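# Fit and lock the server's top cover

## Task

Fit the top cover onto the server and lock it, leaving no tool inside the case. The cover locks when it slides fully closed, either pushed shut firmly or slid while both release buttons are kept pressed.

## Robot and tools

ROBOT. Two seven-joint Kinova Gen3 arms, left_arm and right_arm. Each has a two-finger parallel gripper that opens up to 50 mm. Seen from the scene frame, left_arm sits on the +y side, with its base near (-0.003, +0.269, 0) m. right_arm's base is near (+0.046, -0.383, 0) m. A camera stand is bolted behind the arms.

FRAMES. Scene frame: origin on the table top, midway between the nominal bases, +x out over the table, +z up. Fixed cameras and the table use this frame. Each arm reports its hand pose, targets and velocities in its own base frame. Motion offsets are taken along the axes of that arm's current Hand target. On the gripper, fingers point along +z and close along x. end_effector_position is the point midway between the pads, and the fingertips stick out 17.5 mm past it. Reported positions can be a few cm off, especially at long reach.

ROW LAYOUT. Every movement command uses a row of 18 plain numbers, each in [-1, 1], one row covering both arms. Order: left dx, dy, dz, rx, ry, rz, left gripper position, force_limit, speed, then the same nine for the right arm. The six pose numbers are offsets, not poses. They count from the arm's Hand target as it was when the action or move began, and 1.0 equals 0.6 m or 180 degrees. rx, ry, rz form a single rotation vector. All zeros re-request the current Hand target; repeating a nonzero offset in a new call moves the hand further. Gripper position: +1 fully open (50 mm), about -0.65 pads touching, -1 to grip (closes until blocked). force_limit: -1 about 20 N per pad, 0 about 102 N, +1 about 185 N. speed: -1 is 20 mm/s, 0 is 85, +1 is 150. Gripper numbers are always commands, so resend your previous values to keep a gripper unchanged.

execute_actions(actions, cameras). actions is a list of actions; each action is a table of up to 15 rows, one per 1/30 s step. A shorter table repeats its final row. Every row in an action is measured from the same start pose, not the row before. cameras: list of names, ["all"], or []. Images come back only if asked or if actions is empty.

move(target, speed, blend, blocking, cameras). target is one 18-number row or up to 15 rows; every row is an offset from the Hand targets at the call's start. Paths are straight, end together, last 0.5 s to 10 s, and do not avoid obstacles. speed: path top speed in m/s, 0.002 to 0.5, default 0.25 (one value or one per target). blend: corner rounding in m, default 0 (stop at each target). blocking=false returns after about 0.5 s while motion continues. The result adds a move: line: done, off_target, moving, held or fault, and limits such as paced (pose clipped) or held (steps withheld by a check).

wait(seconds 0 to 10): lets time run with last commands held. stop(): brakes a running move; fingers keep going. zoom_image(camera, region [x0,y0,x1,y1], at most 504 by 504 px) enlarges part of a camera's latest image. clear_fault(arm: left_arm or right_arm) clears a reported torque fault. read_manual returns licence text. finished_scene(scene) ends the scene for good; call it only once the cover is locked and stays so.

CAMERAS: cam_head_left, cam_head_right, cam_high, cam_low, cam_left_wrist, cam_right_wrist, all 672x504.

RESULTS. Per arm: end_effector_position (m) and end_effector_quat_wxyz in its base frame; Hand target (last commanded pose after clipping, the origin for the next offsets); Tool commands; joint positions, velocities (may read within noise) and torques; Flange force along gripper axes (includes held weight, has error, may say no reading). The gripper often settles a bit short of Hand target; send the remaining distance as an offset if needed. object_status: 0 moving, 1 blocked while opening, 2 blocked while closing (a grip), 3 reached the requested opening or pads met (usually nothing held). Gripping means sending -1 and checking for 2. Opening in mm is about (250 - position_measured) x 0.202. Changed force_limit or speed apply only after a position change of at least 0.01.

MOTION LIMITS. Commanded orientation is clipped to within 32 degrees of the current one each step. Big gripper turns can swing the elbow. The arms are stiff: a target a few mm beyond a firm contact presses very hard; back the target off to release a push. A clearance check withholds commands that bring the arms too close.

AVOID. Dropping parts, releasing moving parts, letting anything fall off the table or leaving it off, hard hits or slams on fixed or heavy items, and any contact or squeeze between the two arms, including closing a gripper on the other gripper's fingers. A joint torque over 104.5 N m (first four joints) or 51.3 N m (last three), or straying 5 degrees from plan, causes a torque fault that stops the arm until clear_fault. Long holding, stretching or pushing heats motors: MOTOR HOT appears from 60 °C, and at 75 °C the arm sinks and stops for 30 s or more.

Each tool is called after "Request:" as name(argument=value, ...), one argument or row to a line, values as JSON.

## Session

Request:
execute_actions(
  actions=[],
)

Request:
zoom_image(
  camera="cam_high",
  region=[150, 100, 450, 400],
)

Request:
zoom_image(
  camera="cam_head_left",
  region=[230, 180, 530, 420],
)

Scene clock: 0.00 s.
left_arm: end_effector_position=(+0.7449, -0.4215, +0.1069) position_measured=3 object_status=3 end_effector_quat_wxyz=(+0.402, +0.910, +0.097, +0.030) | right_arm: end_effector_position=(+0.1754, +0.1720, +0.3434) position_measured=3 object_status=3 end_effector_quat_wxyz=(+0.321, -0.490, +0.659, -0.471)
Joint positions: left_arm=[0.133 1.397 0.636 0.352 0.164 1.115 0.316] | right_arm=[-1.628 0.246 -0.51 2.195 0.713 1.854 1.988]
Joint velocities: within noise
Joint torques (N m): no reading
Flange force (N): no reading
Hand target: left_arm +0.7449, -0.4215, +0.1069; +0.402, +0.910, +0.097, +0.030 | right_arm +0.1754, +0.1720, +0.3434; +0.321, -0.490, +0.659, -0.471
Tool commands: left_gripper/position=+1.0 left_gripper/force_limit=+1.0 left_gripper/speed=+1.0 right_gripper/position=+1.0 right_gripper/force_limit=+1.0 right_gripper/speed=+1.0

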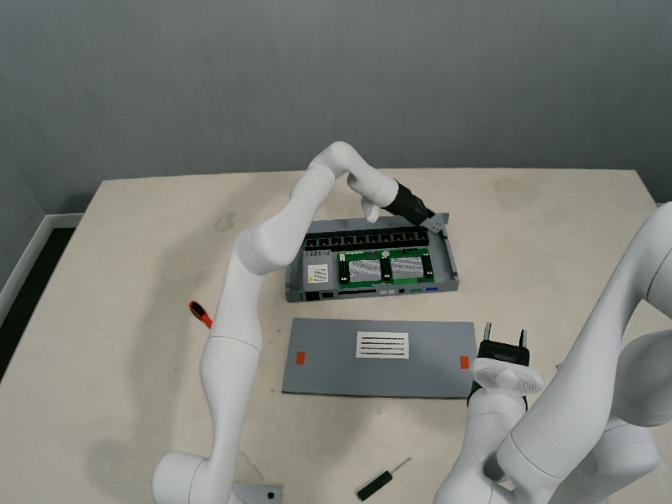

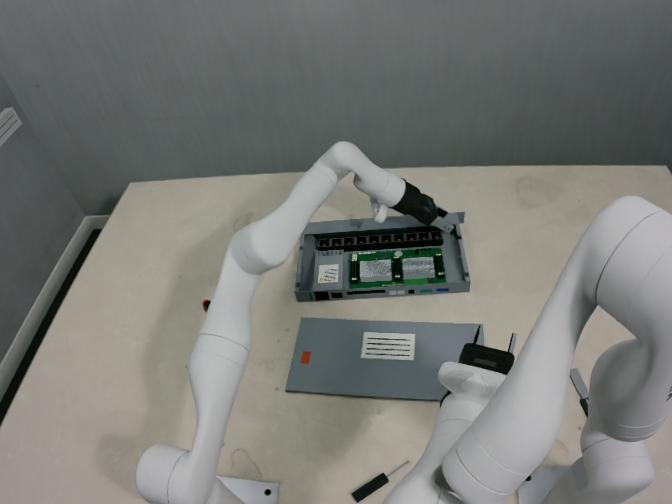

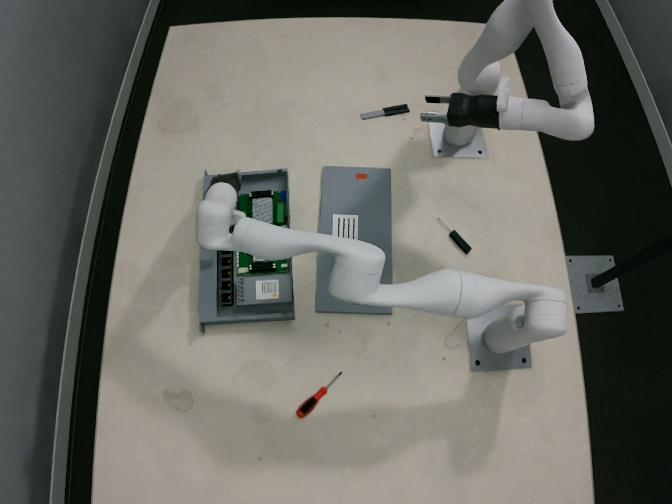

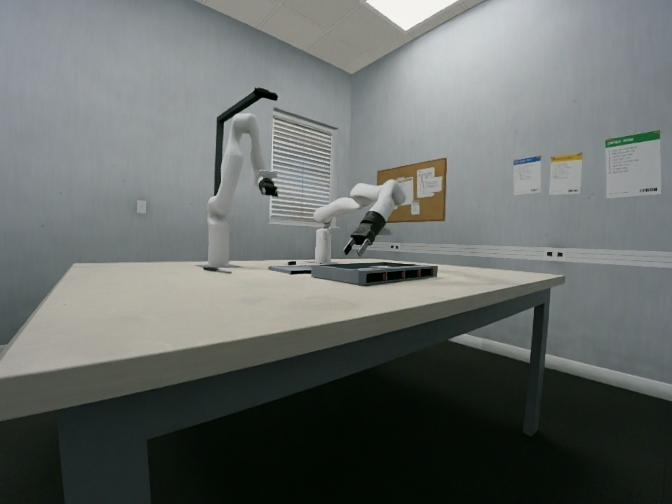

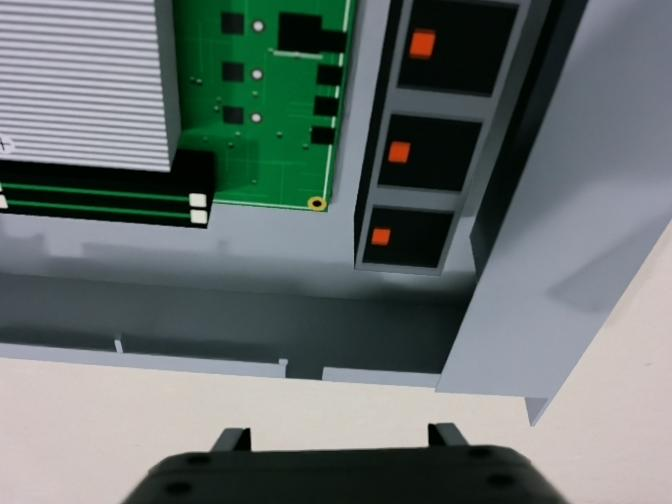

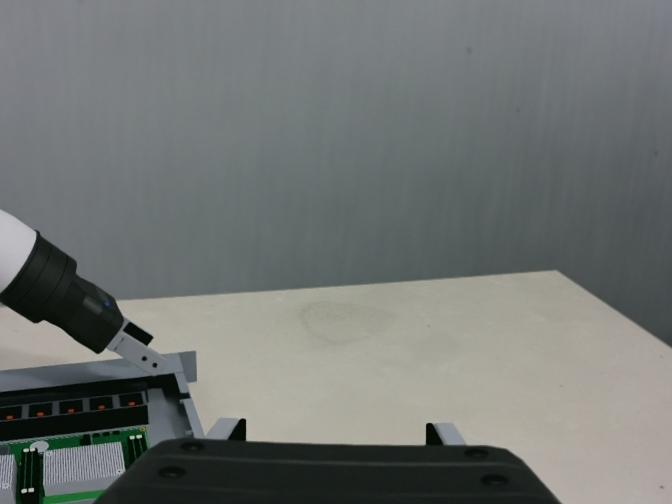

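Scaled by 1.680.

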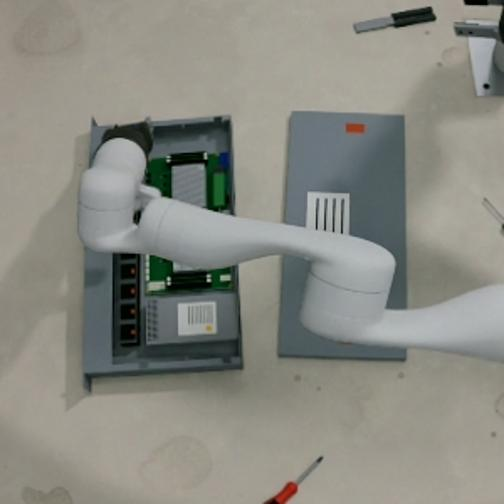

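Scaled by 1.680.

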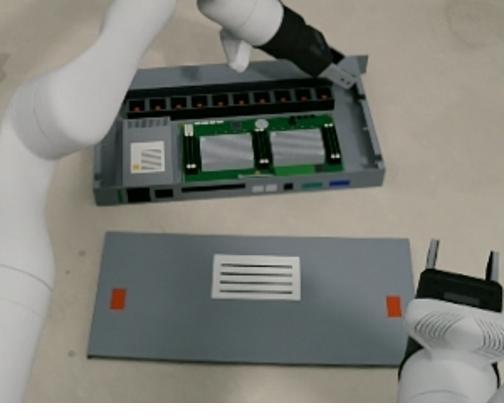

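Request:
move(
  target=[
    [0,0,-0.2,0,0,0,-0.7,-0.8,0,0.0066,0.0615,0.1021,-0.095,-0.0176,-0.0196,-0.7,-0.8,0],
    [-0.4543,-0.511,-0.5748,0.1973,-0.226,0.5269,-0.7,-0.8,0,0.0262,0.2458,0.4085,-0.3809,-0.0702,-0.0785,-0.7,-0.8,0],
  ],
  speed=[0.2,0.35],
  blend=[0.03,0],
  cameras=["cam_left_wrist","cam_right_wrist","cam_head_left","cam_high","cam_low"],
)

Request:
zoom_image(
  camera="cam_head_left",
  region=[280, 200, 470, 310],
)

Request:
zoom_image(
  camera="cam_high",
  region=[190, 155, 310, 345],
)

Scene clock: 88.27 s.
left_arm: end_effector_position=(+0.3856, -0.0240, +0.1199) position_measured=251 object_status=3 end_effector_quat_wxyz=(+0.000, +0.712, -0.702, +0.000) | right_arm: end_effector_position=(+0.3367, +0.0929, +0.1203) position_measured=251 object_status=3 end_effector_quat_wxyz=(+0.000, +0.703, -0.711, +0.000)
Joint positions: left_arm=[-0.552 0.498 0.772 1.976 -0.461 0.848 -1.084] | right_arm=[-0.559 0.338 0.277 2.078 -0.134 0.742 4.504]
Joint torques (N m): left_arm=[-0.28 -13.1 4.23 -5.42 0.01 0.15 -0.15] | right_arm=[-0.93 -12.23 -0.26 -7.84 0.19 -0.25 -0.11]
Flange force (N): left_arm=[1.5 -3.5 1.4] | right_arm=[4.3 3.6 0.2]
Hand target: left_arm +0.3856, -0.0240, +0.1199; +0.000, +0.712, -0.702, +0.000 | right_arm +0.3367, +0.0929, +0.1203; +0.000, +0.703, -0.711, +0.000
Off the commanded pose: left_arm 0.000 m, 0 deg | right_arm 0.000 m, 0 deg.
move: done
Images, in order (width x height): cam_head_left 672x504, cam_high 672x504, cam_low 672x504, cam_left_wrist 672x504, cam_right_wrist 672x504.

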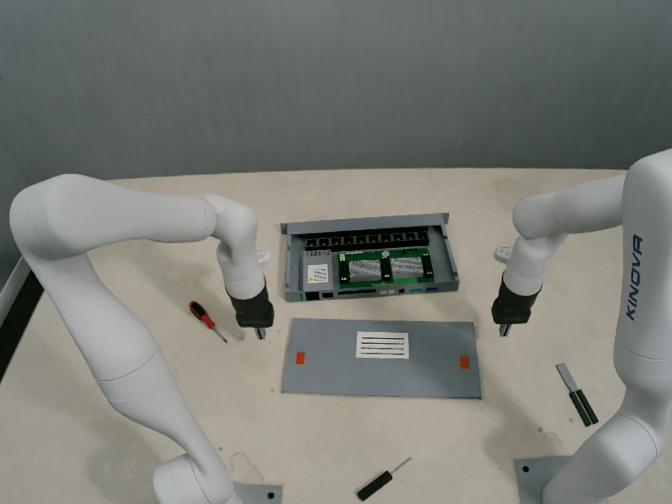

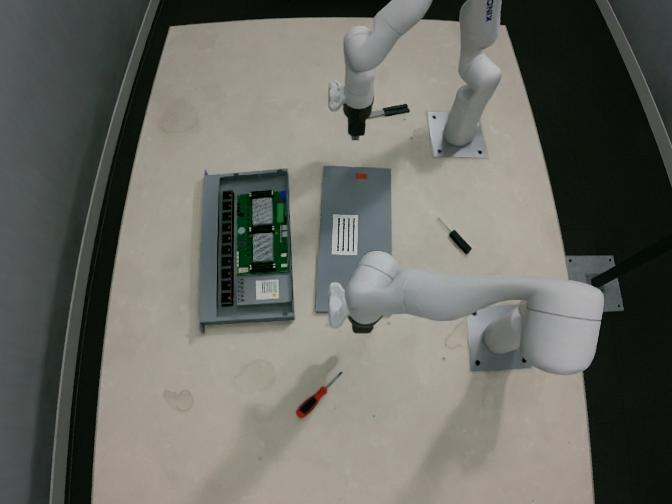

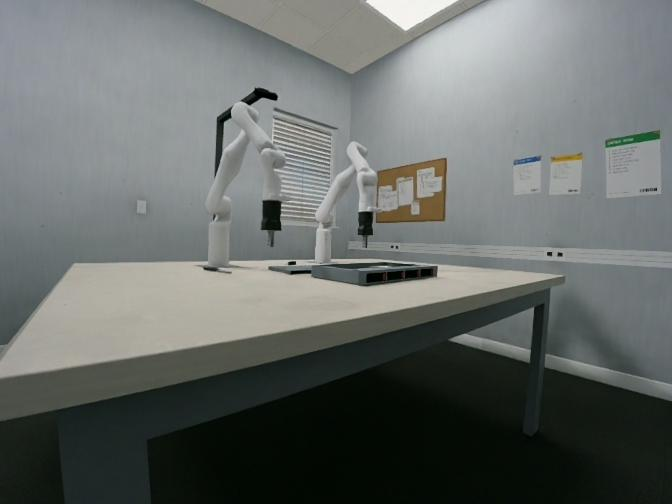

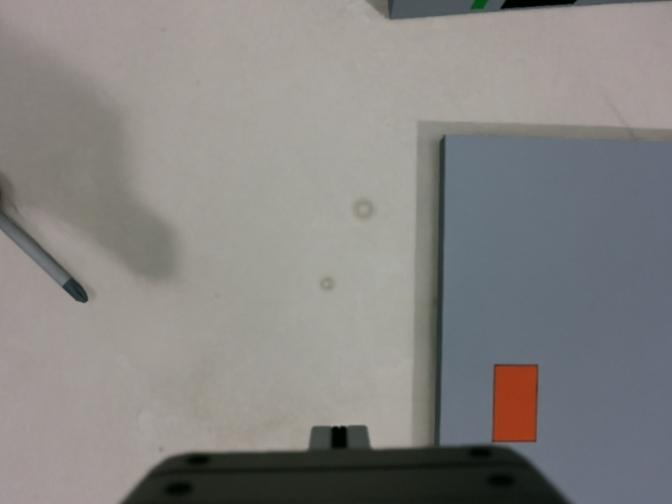

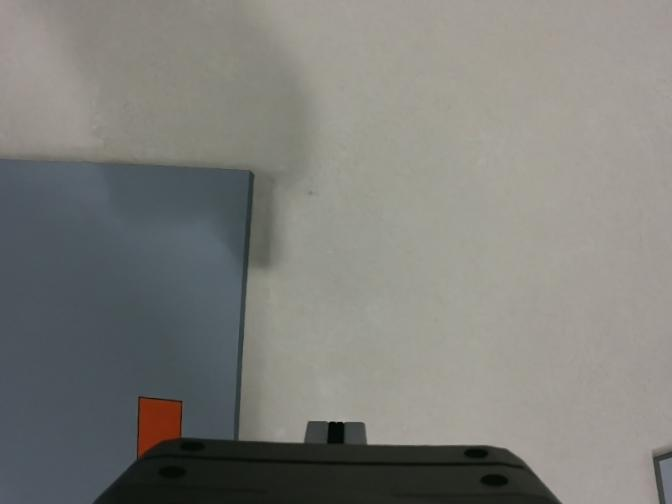

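Scaled by 2.653.

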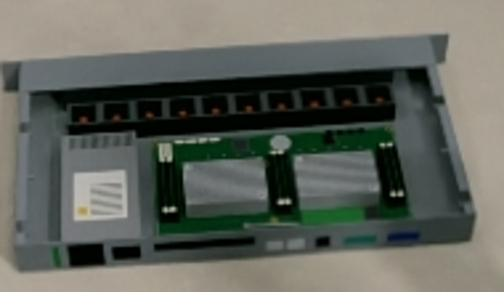

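Scaled by 2.653.

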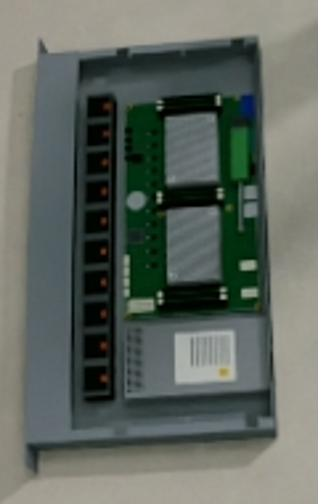

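Request:
move(
  target=[0,0,0,0,0,0,-0.7,-0.8,0,-0.2988,-0.3575,-0.0662,0,0,-0.503,0.3,-0.8,1],
  speed=0.4,
  cameras=["cam_right_wrist"],
)

Request:
zoom_image(
  camera="cam_right_wrist",
  region=[220, 200, 460, 460],
)

Scene clock: 111.47 s.
left_arm: end_effector_position=(+0.3856, -0.0240, +0.1199) position_measured=251 object_status=3 end_effector_quat_wxyz=(+0.000, +0.712, -0.702, +0.000) | right_arm: end_effector_position=(+0.5531, +0.2699, +0.1600) position_measured=107 object_status=3 end_effector_quat_wxyz=(+0.000, +1.000, -0.001, +0.000)
Joint positions: left_arm=[-0.552 0.498 0.772 1.976 -0.461 0.848 -1.084] | right_arm=[-0.455 0.831 -0.092 0.989 0.07 1.324 5.747]
Joint torques (N m): left_arm=[-0.38 -13.11 4.24 -5.48 0.01 -0.02 -0.26] | right_arm=[-1.02 -24.17 -1.38 -10.64 0.13 -0.2 -0.16]
Flange force (N): left_arm=[2.0 -3.7 1.4] | right_arm=[-6.9 5.5 1.7]
Hand target: left_arm +0.3856, -0.0240, +0.1199; +0.000, +0.712, -0.702, +0.000 | right_arm +0.5531, +0.2699, +0.1600; +0.000, +1.000, -0.001, +0.000
Off the commanded pose: left_arm 0.000 m, 0 deg | right_arm 0.000 m, 0 deg.
move: done
Images, in order (width x height): cam_right_wrist 672x504.

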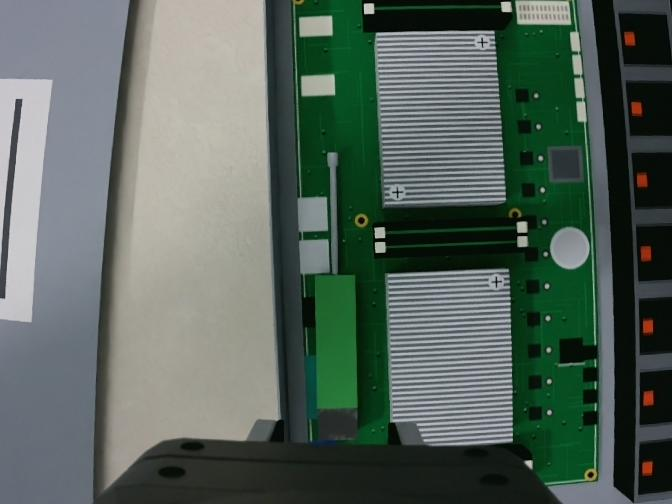

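Scaled by 1.938.

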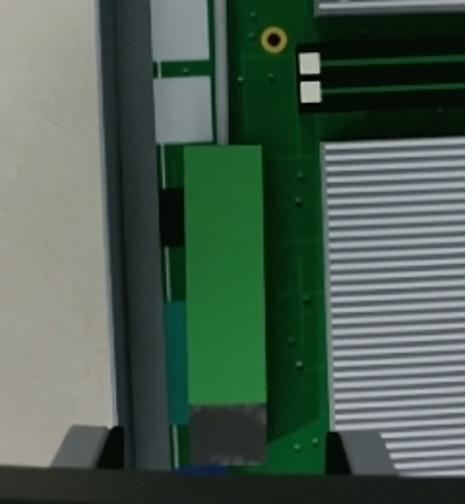

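Request:
move(
  target=[
    [0,0,0,0,0,0,-0.7,-0.8,0,0.0007,-0.0262,0.14,0,0,0,0.2,-0.8,1],
    [0,0,0,0,0,0,-0.7,-0.8,0,0.0007,-0.0262,0.2,0,0,0,0.2,-0.8,1],
    [0,0,0,0,0,0,-0.7,-0.8,0,0.0007,-0.0262,0.22,0,0,0,0.2,-0.8,1],
  ],
  speed=[0.25,0.08,0.04],
  blend=[0.01,0.005,0],
  cameras=["cam_right_wrist"],
)

Scene clock: 142.67 s.
left_arm: end_effector_position=(+0.3856, -0.0240, +0.1199) position_measured=251 object_status=3 end_effector_quat_wxyz=(+0.000, +0.712, -0.702, +0.000) | right_arm: end_effector_position=(+0.5536, +0.2856, +0.0280) position_measured=123 object_status=3 end_effector_quat_wxyz=(+0.000, +1.000, -0.001, +0.000)
Joint positions: left_arm=[-0.552 0.498 0.772 1.976 -0.461 0.848 -1.084] | right_arm=[-0.476 0.987 -0.09 1.11 0.087 1.048 5.713]
Joint torques (N m): left_arm=[-0.42 -13.06 4.25 -5.53 0 0 -0.27] | right_arm=[-1.07 -25.57 -1.46 -9.75 0.19 -0.25 -0.12]
Flange force (N): left_arm=[2.2 -3.5 1.5] | right_arm=[-5.7 5.0 0.3]
Hand target: left_arm +0.3856, -0.0240, +0.1199; +0.000, +0.712, -0.702, +0.000 | right_arm +0.5536, +0.2856, +0.0280; +0.000, +1.000, -0.001, +0.000
Off the commanded pose: left_arm 0.000 m, 0 deg | right_arm 0.000 m, 0 deg.
move: done
Images, in order (width x height): cam_right_wrist 672x504.

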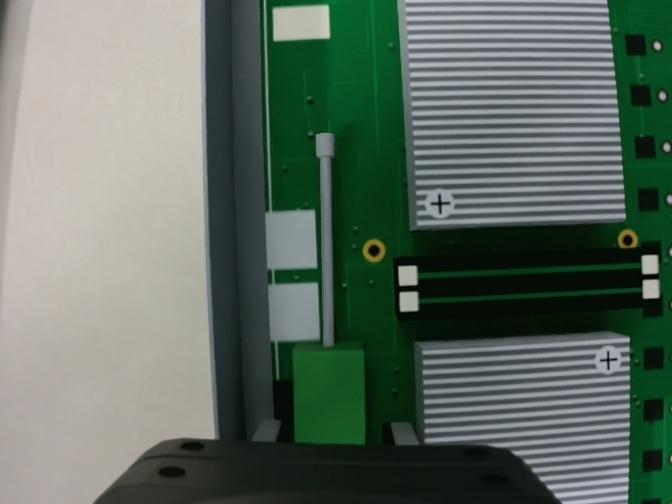

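Request:
move(
  target=[0,0,0,0,0,0,-0.7,-0.8,0,0,0,0,0,0,0,-1,-0.75,-0.3],
)

Scene clock: 148.47 s.
left_arm: end_effector_position=(+0.3856, -0.0240, +0.1199) position_measured=251 object_status=3 end_effector_quat_wxyz=(+0.000, +0.712, -0.702, +0.000) | right_arm: end_effector_position=(+0.5536, +0.2856, +0.0280) position_measured=163 object_status=2 end_effector_quat_wxyz=(+0.000, +1.000, -0.001, +0.000)
Joint positions: left_arm=[-0.552 0.498 0.772 1.976 -0.461 0.848 -1.084] | right_arm=[-0.476 0.987 -0.09 1.11 0.087 1.048 5.713]
Joint torques (N m): left_arm=[-0.46 -13.18 4.29 -5.4 -0.04 0.04 -0.24] | right_arm=[-1.12 -25.47 -1.55 -9.6 0.14 -0.22 -0.1]
Flange force (N): left_arm=[2.2 -4.1 1.6] | right_arm=[-5.3 4.8 0.1]
Hand target: left_arm +0.3856, -0.0240, +0.1199; +0.000, +0.712, -0.702, +0.000 | right_arm +0.5536, +0.2856, +0.0280; +0.000, +1.000, -0.001, +0.000
Off the commanded pose: left_arm 0.000 m, 0 deg | right_arm 0.000 m, 0 deg.
move: done

Request:
move(
  target=[
    [0,0,0,0,0,0,-0.7,-0.8,0,0,0,-0.1533,0,0,0,-1,-0.75,-0.3],
    [0,0,0,0,0,0,-0.7,-0.8,0,0.0673,0.5093,-0.1533,0,0,0,-1,-0.75,-0.3],
    [0,0,0,0,0,0,-0.7,-0.8,0,0.0673,0.5093,-0.03,0,0,0,-1,-0.75,-0.3],
    [0,0,0,0,0,0,-0.7,-0.8,0,0.0673,0.5093,0.0058,0,0,0,-1,-0.75,-0.3],
    [0,0,0,0,0,0,-0.7,-0.8,0,0.0673,0.5093,0.0058,0,0,0,0.1,-0.75,-0.6],
    [0,0,0,0,0,0,-0.7,-0.8,0,0.0673,0.5093,-0.1533,0,0,0,0.1,-0.75,-0.6],
  ],
  speed=[0.15,0.35,0.2,0.06,0.05,0.2],
  blend=[0.02,0.03,0.01,0,0,0],
  cameras=["cam_right_wrist","cam_head_left"],
)

Scene clock: 214.63 s.
left_arm: end_effector_position=(+0.3856, -0.0240, +0.1199) position_measured=251 object_status=3 end_effector_quat_wxyz=(+0.000, +0.712, -0.702, +0.000) | right_arm: end_effector_position=(+0.5936, -0.0200, +0.1201) position_measured=138 object_status=3 end_effector_quat_wxyz=(+0.000, +1.000, -0.001, +0.000)
Joint positions: left_arm=[-0.552 0.498 0.772 1.976 -0.461 0.848 -1.084] | right_arm=[0.032 0.81 -0.083 1.166 0.066 1.168 6.231]
Joint torques (N m): left_arm=[-0.4 -13.16 4.26 -5.49 -0.04 0.03 -0.31] | right_arm=[-1.06 -23.56 -1.44 -10.02 0.1 -0.24 -0.15]
Flange force (N): left_arm=[2.2 -3.7 1.6] | right_arm=[-6.3 1.8 0.8]
Hand target: left_arm +0.3856, -0.0240, +0.1199; +0.000, +0.712, -0.702, +0.000 | right_arm +0.5936, -0.0200, +0.1201; +0.000, +1.000, -0.001, +0.000
Off the commanded pose: left_arm 0.000 m, 0 deg | right_arm 0.000 m, 0 deg.
move: done
Images, in order (width x height): cam_head_left 672x504, cam_right_wrist 672x504.

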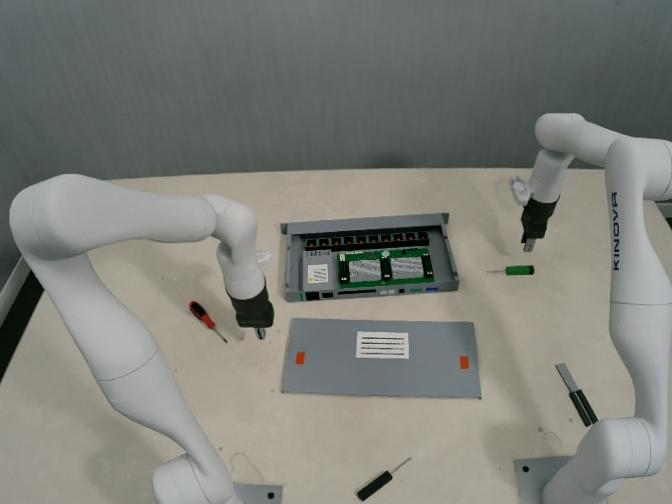

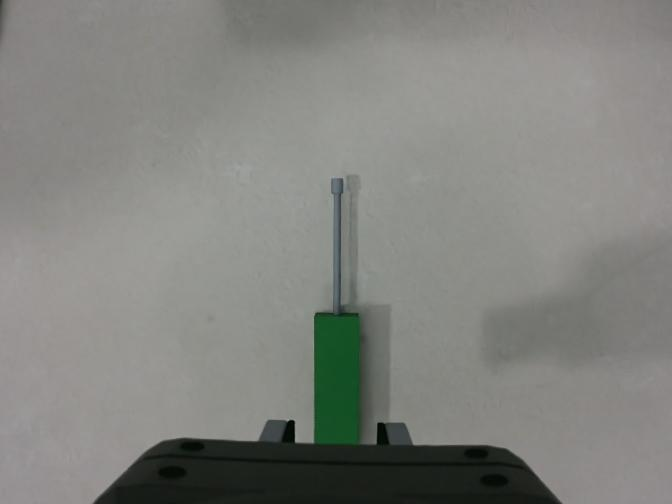

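Request:
move(
  target=[
    [0,-0.0228,0,0,0,0.0128,-0.7,-0.8,0,-0.4402,-0.1888,0,0,0,0.516,-0.7,-0.8,0],
    [0,-0.0228,0.1625,0,0,0.0128,-0.7,-0.8,0,-0.4402,-0.1888,0.1625,0,0,0.516,-0.7,-0.8,0],
    [0.0477,-0.0228,0.1625,0,0,0.0128,-0.7,-0.8,0,-0.438,-0.2322,0.1625,0,0,0.516,-0.7,-0.8,0],
  ],
  speed=[0.4,0.15,0.08],
  blend=[0,0.004,0],
  cameras=["cam_right_wrist","cam_left_wrist"],
)

Scene clock: 232.80 s.
left_arm: end_effector_position=(+0.3997, -0.0524, +0.0224) position_measured=251 object_status=3 end_effector_quat_wxyz=(+0.000, +0.698, -0.717, +0.000) | right_arm: end_effector_position=(+0.3310, +0.1196, +0.0225) position_measured=251 object_status=3 end_effector_quat_wxyz=(+0.000, +0.689, -0.725, +0.000)
Joint positions: left_arm=[-0.338 0.71 0.595 2.012 -0.678 0.623 -0.882] | right_arm=[-0.552 0.57 0.182 2.169 -0.239 0.421 4.482]
Joint torques (N m): left_arm=[-0.27 -16 4.73 -3.48 0 0.03 -0.31] | right_arm=[-1.07 -14.3 -0.16 -5.18 0.17 -0.23 0.04]
Flange force (N): left_arm=[1.9 -1.6 3.5] | right_arm=[4.1 2.8 -1.6]
Hand target: left_arm +0.3997, -0.0524, +0.0224; +0.000, +0.698, -0.717, +0.000 | right_arm +0.3310, +0.1196, +0.0225; +0.000, +0.689, -0.725, +0.000
Off the commanded pose: left_arm 0.000 m, 0 deg | right_arm 0.000 m, 0 deg.
move: done
Images, in order (width x height): cam_left_wrist 672x504, cam_right_wrist 672x504.

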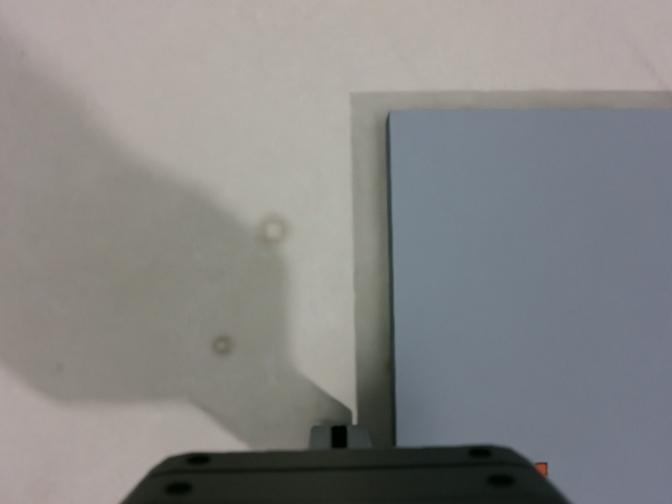

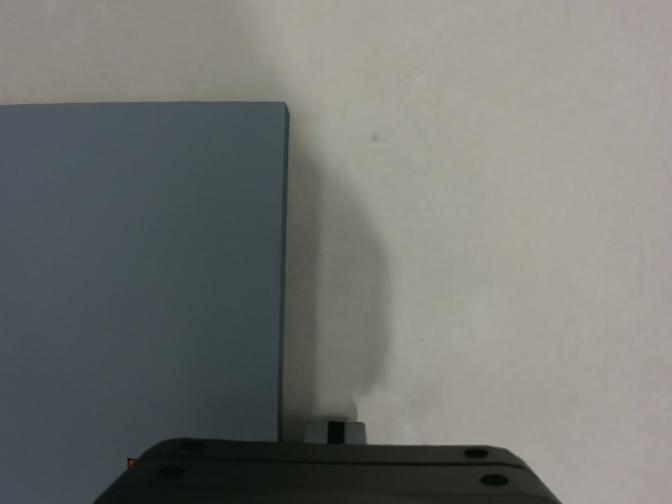

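Request:
move(
  target=[
    [0.0105,0,0,0,0,0,-0.7,-0.8,0,-0.0105,0,0,0,0,0,-0.7,-0.8,0],
    [0.0148,0,0,0,0,0,-0.7,-0.8,0,-0.0163,0,0,0,0,0,-0.7,-0.8,0],
  ],
  speed=[0.05,0.015],
  blend=[0.001,0],
)

Scene clock: 247.07 s.
left_arm: end_effector_position=(+0.3995, -0.0610, +0.0223) position_measured=251 object_status=3 end_effector_quat_wxyz=(+0.000, +0.698, -0.716, +0.000) | right_arm: end_effector_position=(+0.3315, +0.1292, +0.0224) position_measured=251 object_status=3 end_effector_quat_wxyz=(+0.000, +0.689, -0.725, +0.000)
Joint positions: left_arm=[-0.314 0.711 0.594 2.008 -0.675 0.625 -0.863] | right_arm=[-0.579 0.575 0.186 2.157 -0.242 0.429 4.459]
Joint torques (N m): left_arm=[7.83 -11.51 13.74 -2.9 3.69 -5.07 -0.13] | right_arm=[-11.21 -15.79 -12.51 -12.84 -4.29 -2.51 -0.21]
Flange force (N): left_arm=[-18.7 -2.6 -3.8] | right_arm=[35.9 2.1 -11.0]
Hand target: left_arm +0.3995, -0.0613, +0.0224; +0.000, +0.698, -0.717, +0.000 | right_arm +0.3315, +0.1294, +0.0225; +0.000, +0.689, -0.725, +0.000
Off the commanded pose: left_arm 0.000 m, 0 deg | right_arm 0.000 m, 0 deg.
move: done

Request:
move(
  target=[
    [0.0008,0,-0.1627,0,0,0,-0.7,-0.8,0,-0.0008,0,-0.1625,0,0,0,-0.7,-0.8,0],
    [-0.0231,-0.1861,-0.1627,0,0,-0.0155,-0.7,-0.8,0,-0.0258,-0.2232,-0.1625,0,0,-0.0155,-0.7,-0.8,0],
    [-0.0455,-0.3722,-0.1627,0,0,-0.0311,-0.7,-0.8,0,-0.0522,-0.4463,-0.1625,0,0,-0.0311,-0.7,-0.8,0],
  ],
  speed=[0.06,0.1,0.08],
  blend=[0.01,0.02,0],
  cameras=["cam_left_wrist","cam_right_wrist","cam_head_left"],
)

Request:
zoom_image(
  camera="cam_left_wrist",
  region=[320, 0, 520, 200],
)

Request:
zoom_image(
  camera="cam_right_wrist",
  region=[150, 0, 350, 200],
)

Scene clock: 303.73 s.
left_arm: end_effector_position=(+0.6234, -0.0400, +0.1201) position_measured=251 object_status=3 end_effector_quat_wxyz=(+0.000, +0.732, -0.682, +0.000) | right_arm: end_effector_position=(+0.6005, +0.1469, +0.1200) position_measured=251 object_status=3 end_effector_quat_wxyz=(+0.000, +0.723, -0.691, +0.000)
Joint positions: left_arm=[-0.242 0.964 0.668 1.025 -0.555 1.313 -1.163] | right_arm=[-0.388 0.88 0.246 1.05 -0.2 1.233 4.597]
Joint torques (N m): left_arm=[11.68 -26.76 15.95 -7.15 6.54 -2.99 -0.01] | right_arm=[-13.13 -27.8 -9.17 -13.94 -6.25 -0.88 -0.18]
Flange force (N): left_arm=[-17.9 -6.7 3.5] | right_arm=[23.2 7.0 4.8]
Hand target: left_arm +0.6234, -0.0400, +0.1201; +0.000, +0.732, -0.682, +0.000 | right_arm +0.6005, +0.1469, +0.1200; +0.000, +0.723, -0.691, +0.000
Off the commanded pose: left_arm 0.000 m, 0 deg | right_arm 0.000 m, 0 deg.
move: done
Images, in order (width x height): cam_head_left 672x504, cam_left_wrist 672x504, cam_right_wrist 672x504.

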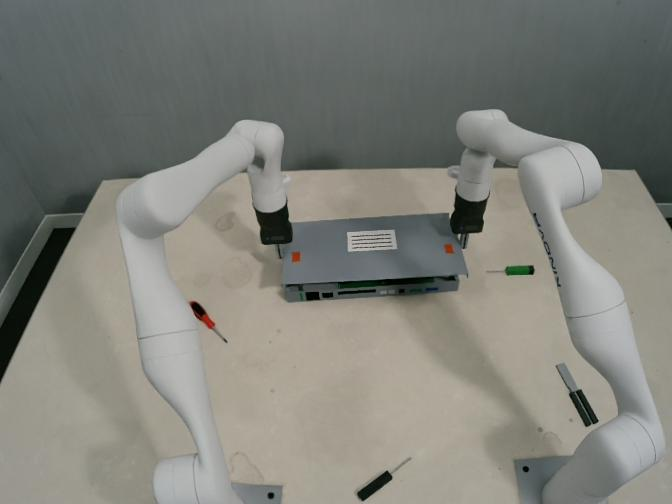

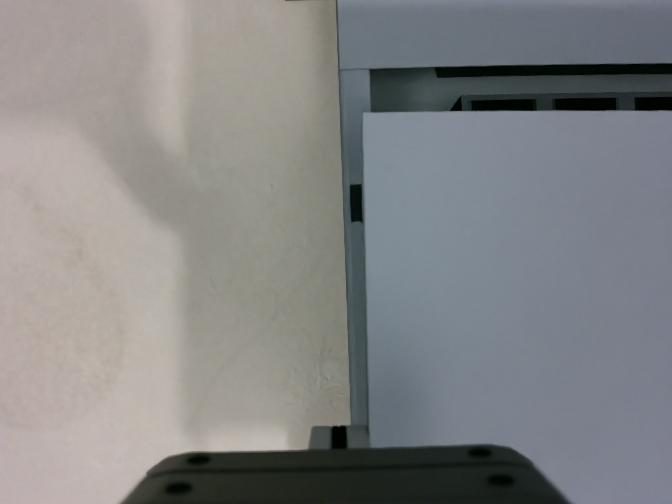

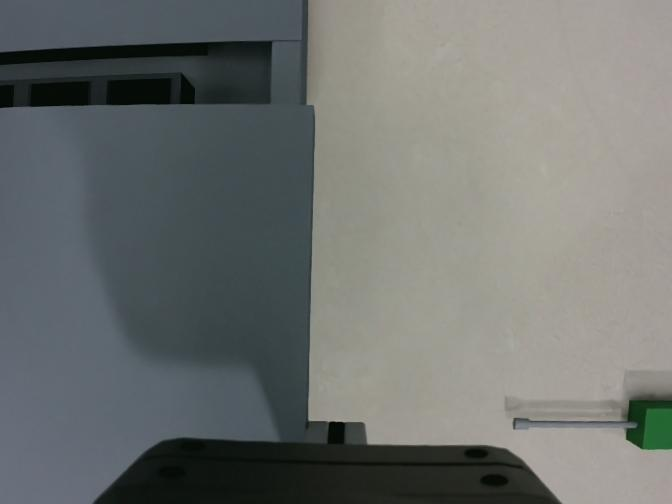

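Scaled by 2.520.

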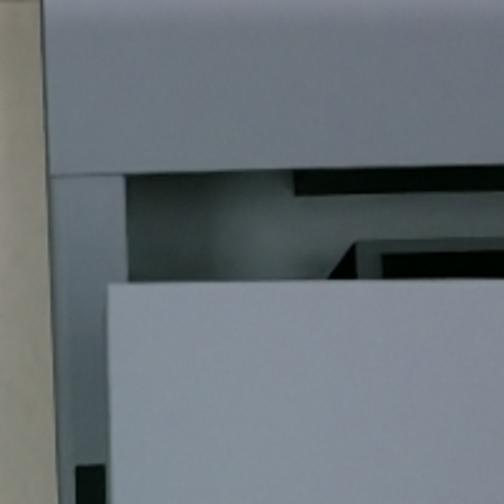

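Scaled by 2.520.

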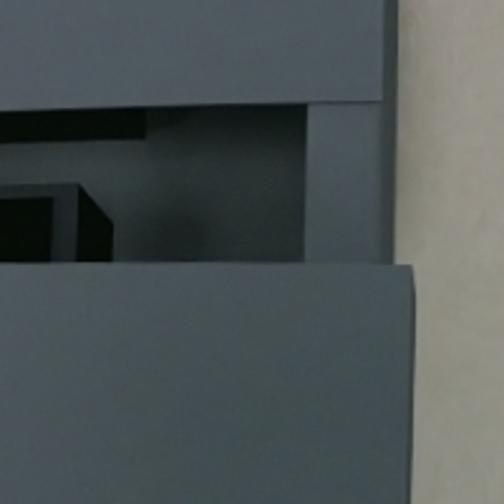

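Request:
move(
  target=[
    [-0.0077,-0.0297,0,0,0,-0.0044,-0.7,-0.8,0,-0.0093,-0.0403,0,0,0,-0.0044,-0.7,-0.8,0],
    [-0.0077,-0.0297,0.07,0,0,-0.0044,-0.7,-0.8,0,-0.0093,-0.0403,0.07,0,0,-0.0044,-0.7,-0.8,0],
  ],
  speed=[0.06,0.06],
  blend=[0.003,0],
  cameras=["cam_left_wrist","cam_right_wrist"],
)

Request:
zoom_image(
  camera="cam_left_wrist",
  region=[320, 0, 520, 200],
)

Request:
zoom_image(
  camera="cam_right_wrist",
  region=[150, 0, 350, 200],
)

Scene clock: 337.43 s.
left_arm: end_effector_position=(+0.6409, -0.0342, +0.0782) position_measured=251 object_status=3 end_effector_quat_wxyz=(+0.000, +0.736, -0.677, +0.000) | right_arm: end_effector_position=(+0.6244, +0.1535, +0.0781) position_measured=251 object_status=3 end_effector_quat_wxyz=(+0.000, +0.728, -0.686, +0.000)
Joint positions: left_arm=[-0.23 1.046 0.646 0.981 -0.577 1.27 -1.165] | right_arm=[-0.374 0.986 0.236 0.963 -0.209 1.212 4.605]
Joint torques (N m): left_arm=[12.96 -28.01 17.02 -6.59 7.11 -3.28 0.02] | right_arm=[-14.76 -29.61 -10.32 -13.89 -6.79 -0.95 -0.11]
Flange force (N): left_arm=[-19.4 -7.6 4.0] | right_arm=[24.5 5.8 4.1]
Hand target: left_arm +0.6409, -0.0342, +0.0782; +0.000, +0.736, -0.677, +0.000 | right_arm +0.6244, +0.1535, +0.0780; +0.000, +0.728, -0.686, +0.000
Off the commanded pose: left_arm 0.000 m, 0 deg | right_arm 0.000 m, 0 deg.
move: done
Images, in order (width x height): cam_left_wrist 672x504, cam_right_wrist 672x504.

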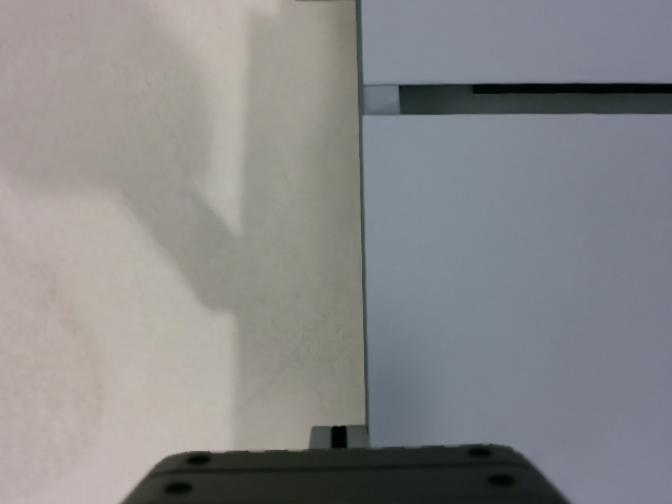

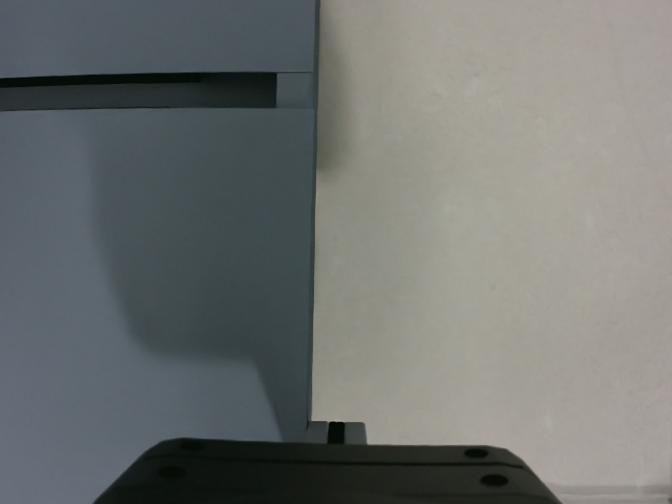

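Scaled by 2.520.

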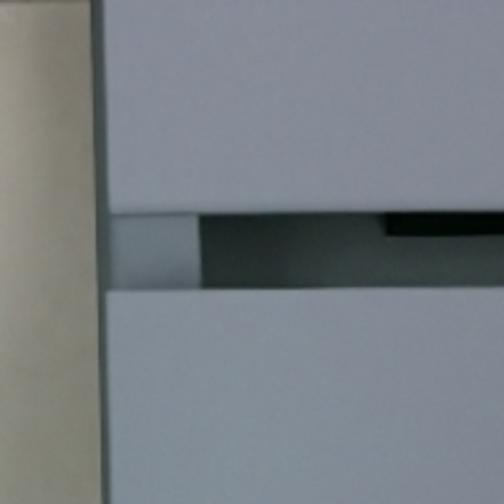

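Scaled by 2.520.

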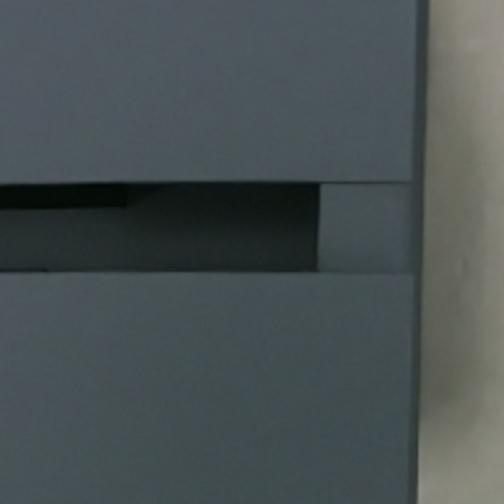

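Request:
move(
  target=[
    [0,0,0.0308,0,0,0,-0.7,-0.8,0,0,0,0.0308,0,0,0,-0.7,-0.8,0],
    [0,-0.0133,0.0308,0,0,0,-0.7,-0.8,0,0,-0.015,0.0308,0,0,0,-0.7,-0.8,0],
  ],
  speed=[0.03,0.025],
  blend=[0,0],
  cameras=["cam_left_wrist","cam_right_wrist","cam_low"],
)

Request:
zoom_image(
  camera="cam_low",
  region=[300, 250, 450, 295],
)

Request:
zoom_image(
  camera="cam_left_wrist",
  region=[320, 0, 520, 200],
)

Request:
zoom_image(
  camera="cam_right_wrist",
  region=[150, 0, 350, 200],
)

Scene clock: 366.93 s.
left_arm: end_effector_position=(+0.6488, -0.0335, +0.0597) position_measured=251 object_status=3 end_effector_quat_wxyz=(+0.000, +0.736, -0.677, +0.000) | right_arm: end_effector_position=(+0.6334, +0.1541, +0.0595) position_measured=251 object_status=3 end_effector_quat_wxyz=(+0.000, +0.728, -0.686, +0.000)
Joint positions: left_arm=[-0.221 1.085 0.638 0.953 -0.587 1.256 -1.171] | right_arm=[-0.366 1.03 0.233 0.93 -0.213 1.201 4.606]
Joint torques (N m): left_arm=[11.57 -29.57 16.19 -9.35 5.62 -5.52 0.02] | right_arm=[-16.12 -33.21 -11 -19.05 -7.89 -4.69 -0.47]
Flange force (N): left_arm=[-17.9 -0.5 2.9] | right_arm=[28.7 16.1 4.4]
Hand target: left_arm +0.6488, -0.0335, +0.0597; +0.000, +0.736, -0.677, +0.000 | right_arm +0.6334, +0.1541, +0.0595; +0.000, +0.728, -0.686, +0.000
Off the commanded pose: left_arm 0.000 m, 0 deg | right_arm 0.000 m, 0 deg.
move: done
Images, in order (width x height): cam_low 672x504, cam_left_wrist 672x504, cam_right_wrist 672x504.

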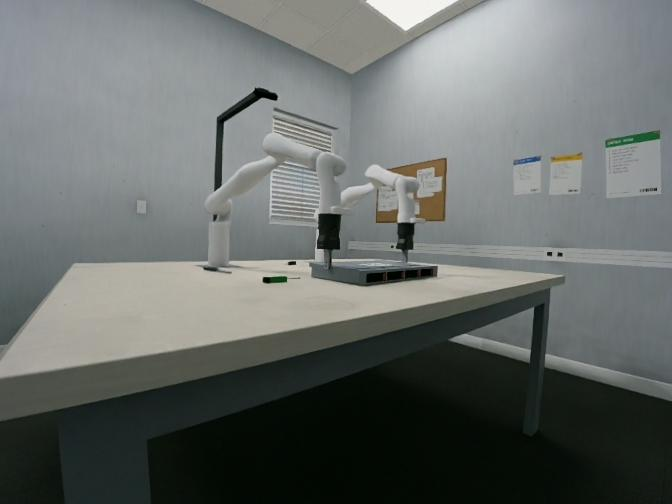

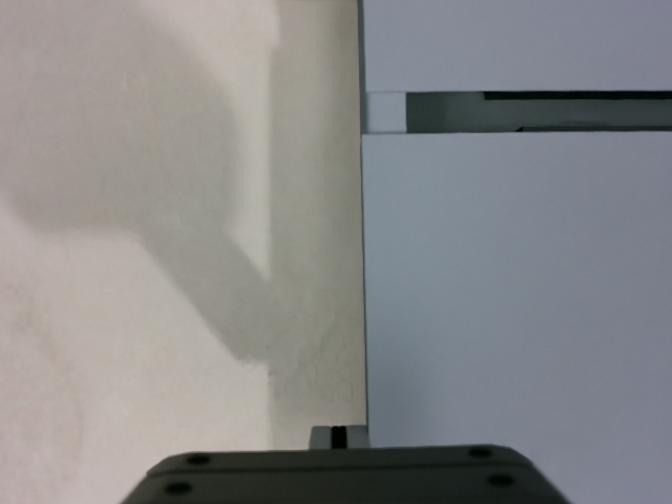

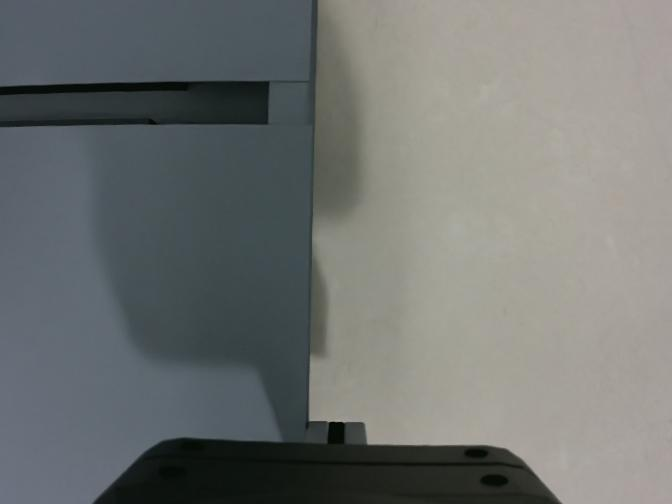

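Scaled by 3.360.

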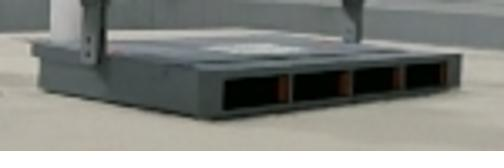

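Scaled by 2.520.

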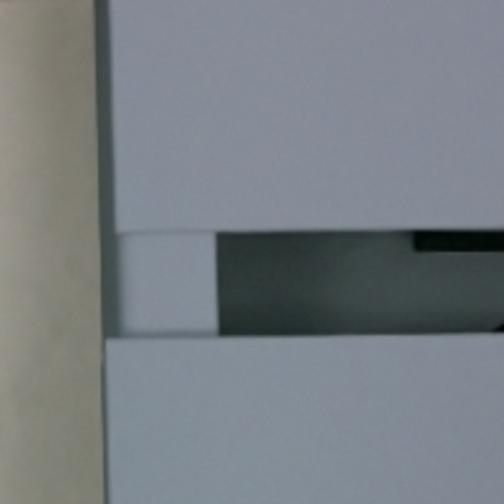

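Scaled by 2.520.

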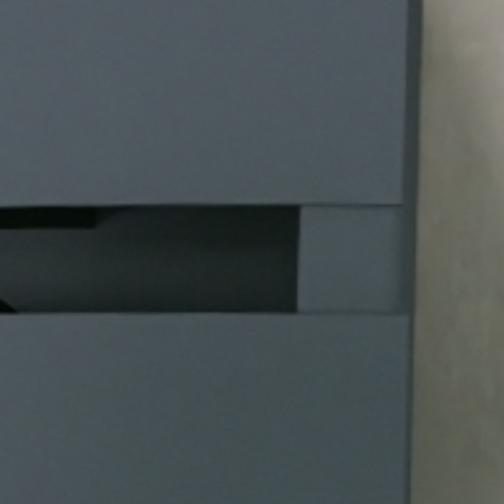

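Request:
move(
  target=[
    [0,0.005,0,0,0,0,-0.7,-0.8,0,0,0.005,0,0,0,0,-0.7,-0.8,0],
    [0,0.005,0.0075,0,0,0,-0.7,-0.8,0,0,0.005,0.0075,0,0,0,-0.7,-0.8,0],
  ],
  speed=[0.03,0.02],
  cameras=["cam_left_wrist","cam_right_wrist","cam_low"],
)

Request:
zoom_image(
  camera="cam_low",
  region=[300, 250, 450, 295],
)

Request:
zoom_image(
  camera="cam_left_wrist",
  region=[320, 0, 520, 200],
)

Request:
zoom_image(
  camera="cam_right_wrist",
  region=[150, 0, 350, 200],
)

Scene clock: 402.77 s.
left_arm: end_effector_position=(+0.6459, -0.0337, +0.0554) position_measured=251 object_status=3 end_effector_quat_wxyz=(+0.000, +0.736, -0.677, +0.000) | right_arm: end_effector_position=(+0.6304, +0.1540, +0.0552) position_measured=251 object_status=3 end_effector_quat_wxyz=(+0.000, +0.728, -0.686, +0.000)
Joint positions: left_arm=[-0.225 1.083 0.636 0.975 -0.589 1.238 -1.164] | right_arm=[-0.369 1.027 0.232 0.952 -0.213 1.183 4.607]
Joint velocities: left_arm=[0.002 0.002 -0.001 0.001 -0.002 -0.005 0.001] | right_arm=[within noise]
Joint torques (N m): left_arm=[11.98 -20.49 14.22 -4.88 5.97 -4.38 0.02] | right_arm=[-16.27 -23.94 -11.97 -13.96 -7.75 -3.32 -0.44]
Flange force (N): left_arm=[-18.5 -1.8 -9.8] | right_arm=[28.6 14.1 -8.2]
Hand target: left_arm +0.6458, -0.0337, +0.0552; +0.000, +0.736, -0.677, +0.000 | right_arm +0.6304, +0.1539, +0.0550; +0.000, +0.728, -0.686, +0.000
Off the commanded pose: left_arm 0.000 m, 0 deg | right_arm 0.000 m, 0 deg.
move: done
Images, in order (width x height): cam_low 672x504, cam_left_wrist 672x504, cam_right_wrist 672x504.

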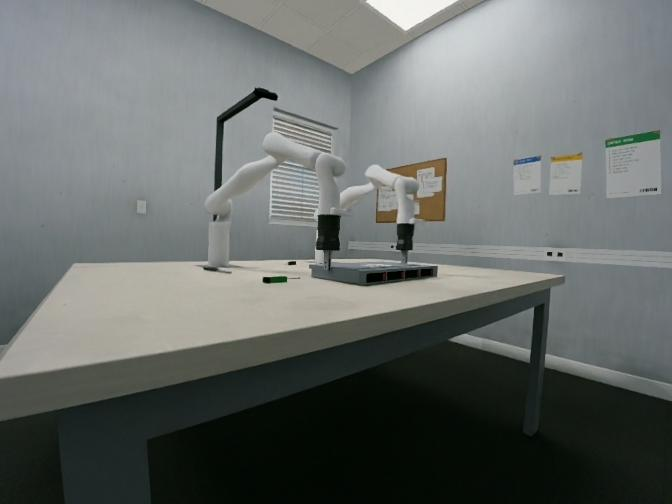

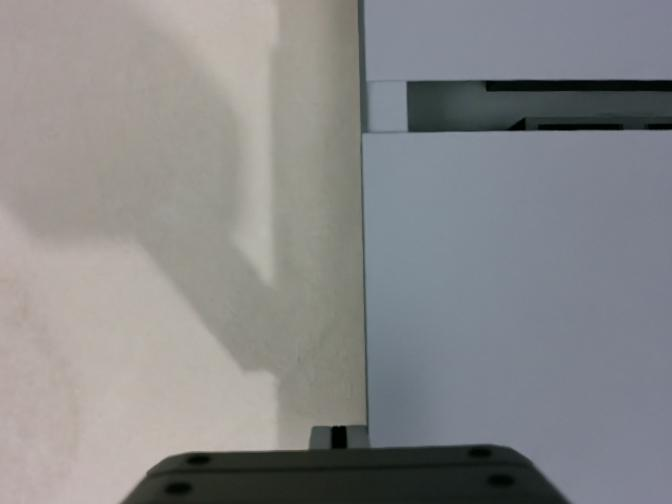

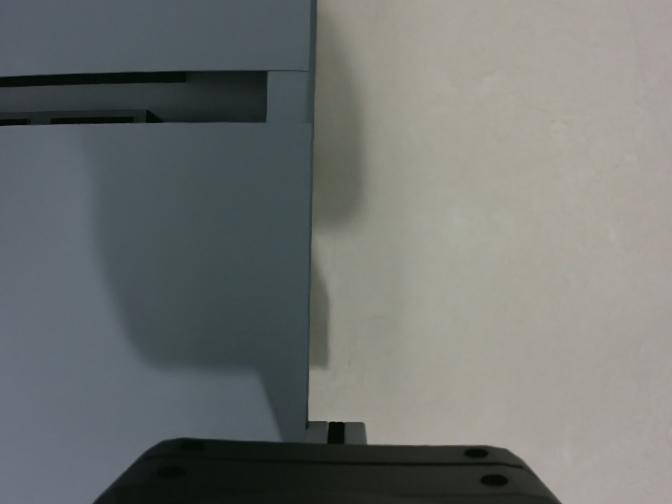

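Scaled by 3.360.

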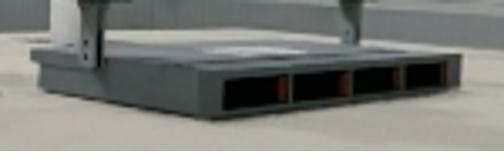

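Scaled by 2.520.

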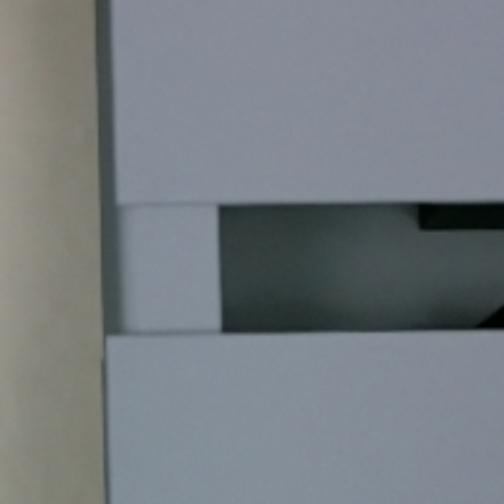

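Scaled by 2.520.

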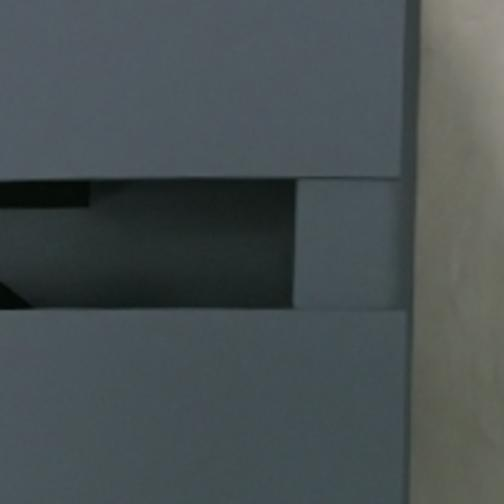

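Request:
zoom_image(
  camera="cam_low",
  region=[302, 256, 372, 292],
)

Request:
zoom_image(
  camera="cam_low",
  region=[360, 254, 444, 290],
)

Scaled by 7.200.

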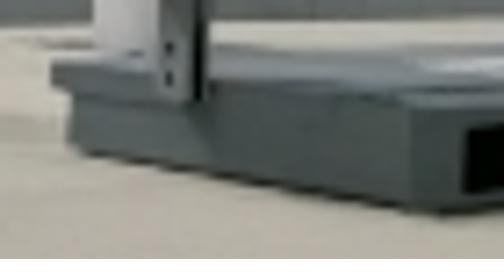

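Scaled by 6.000.

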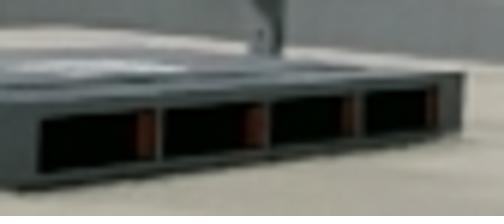

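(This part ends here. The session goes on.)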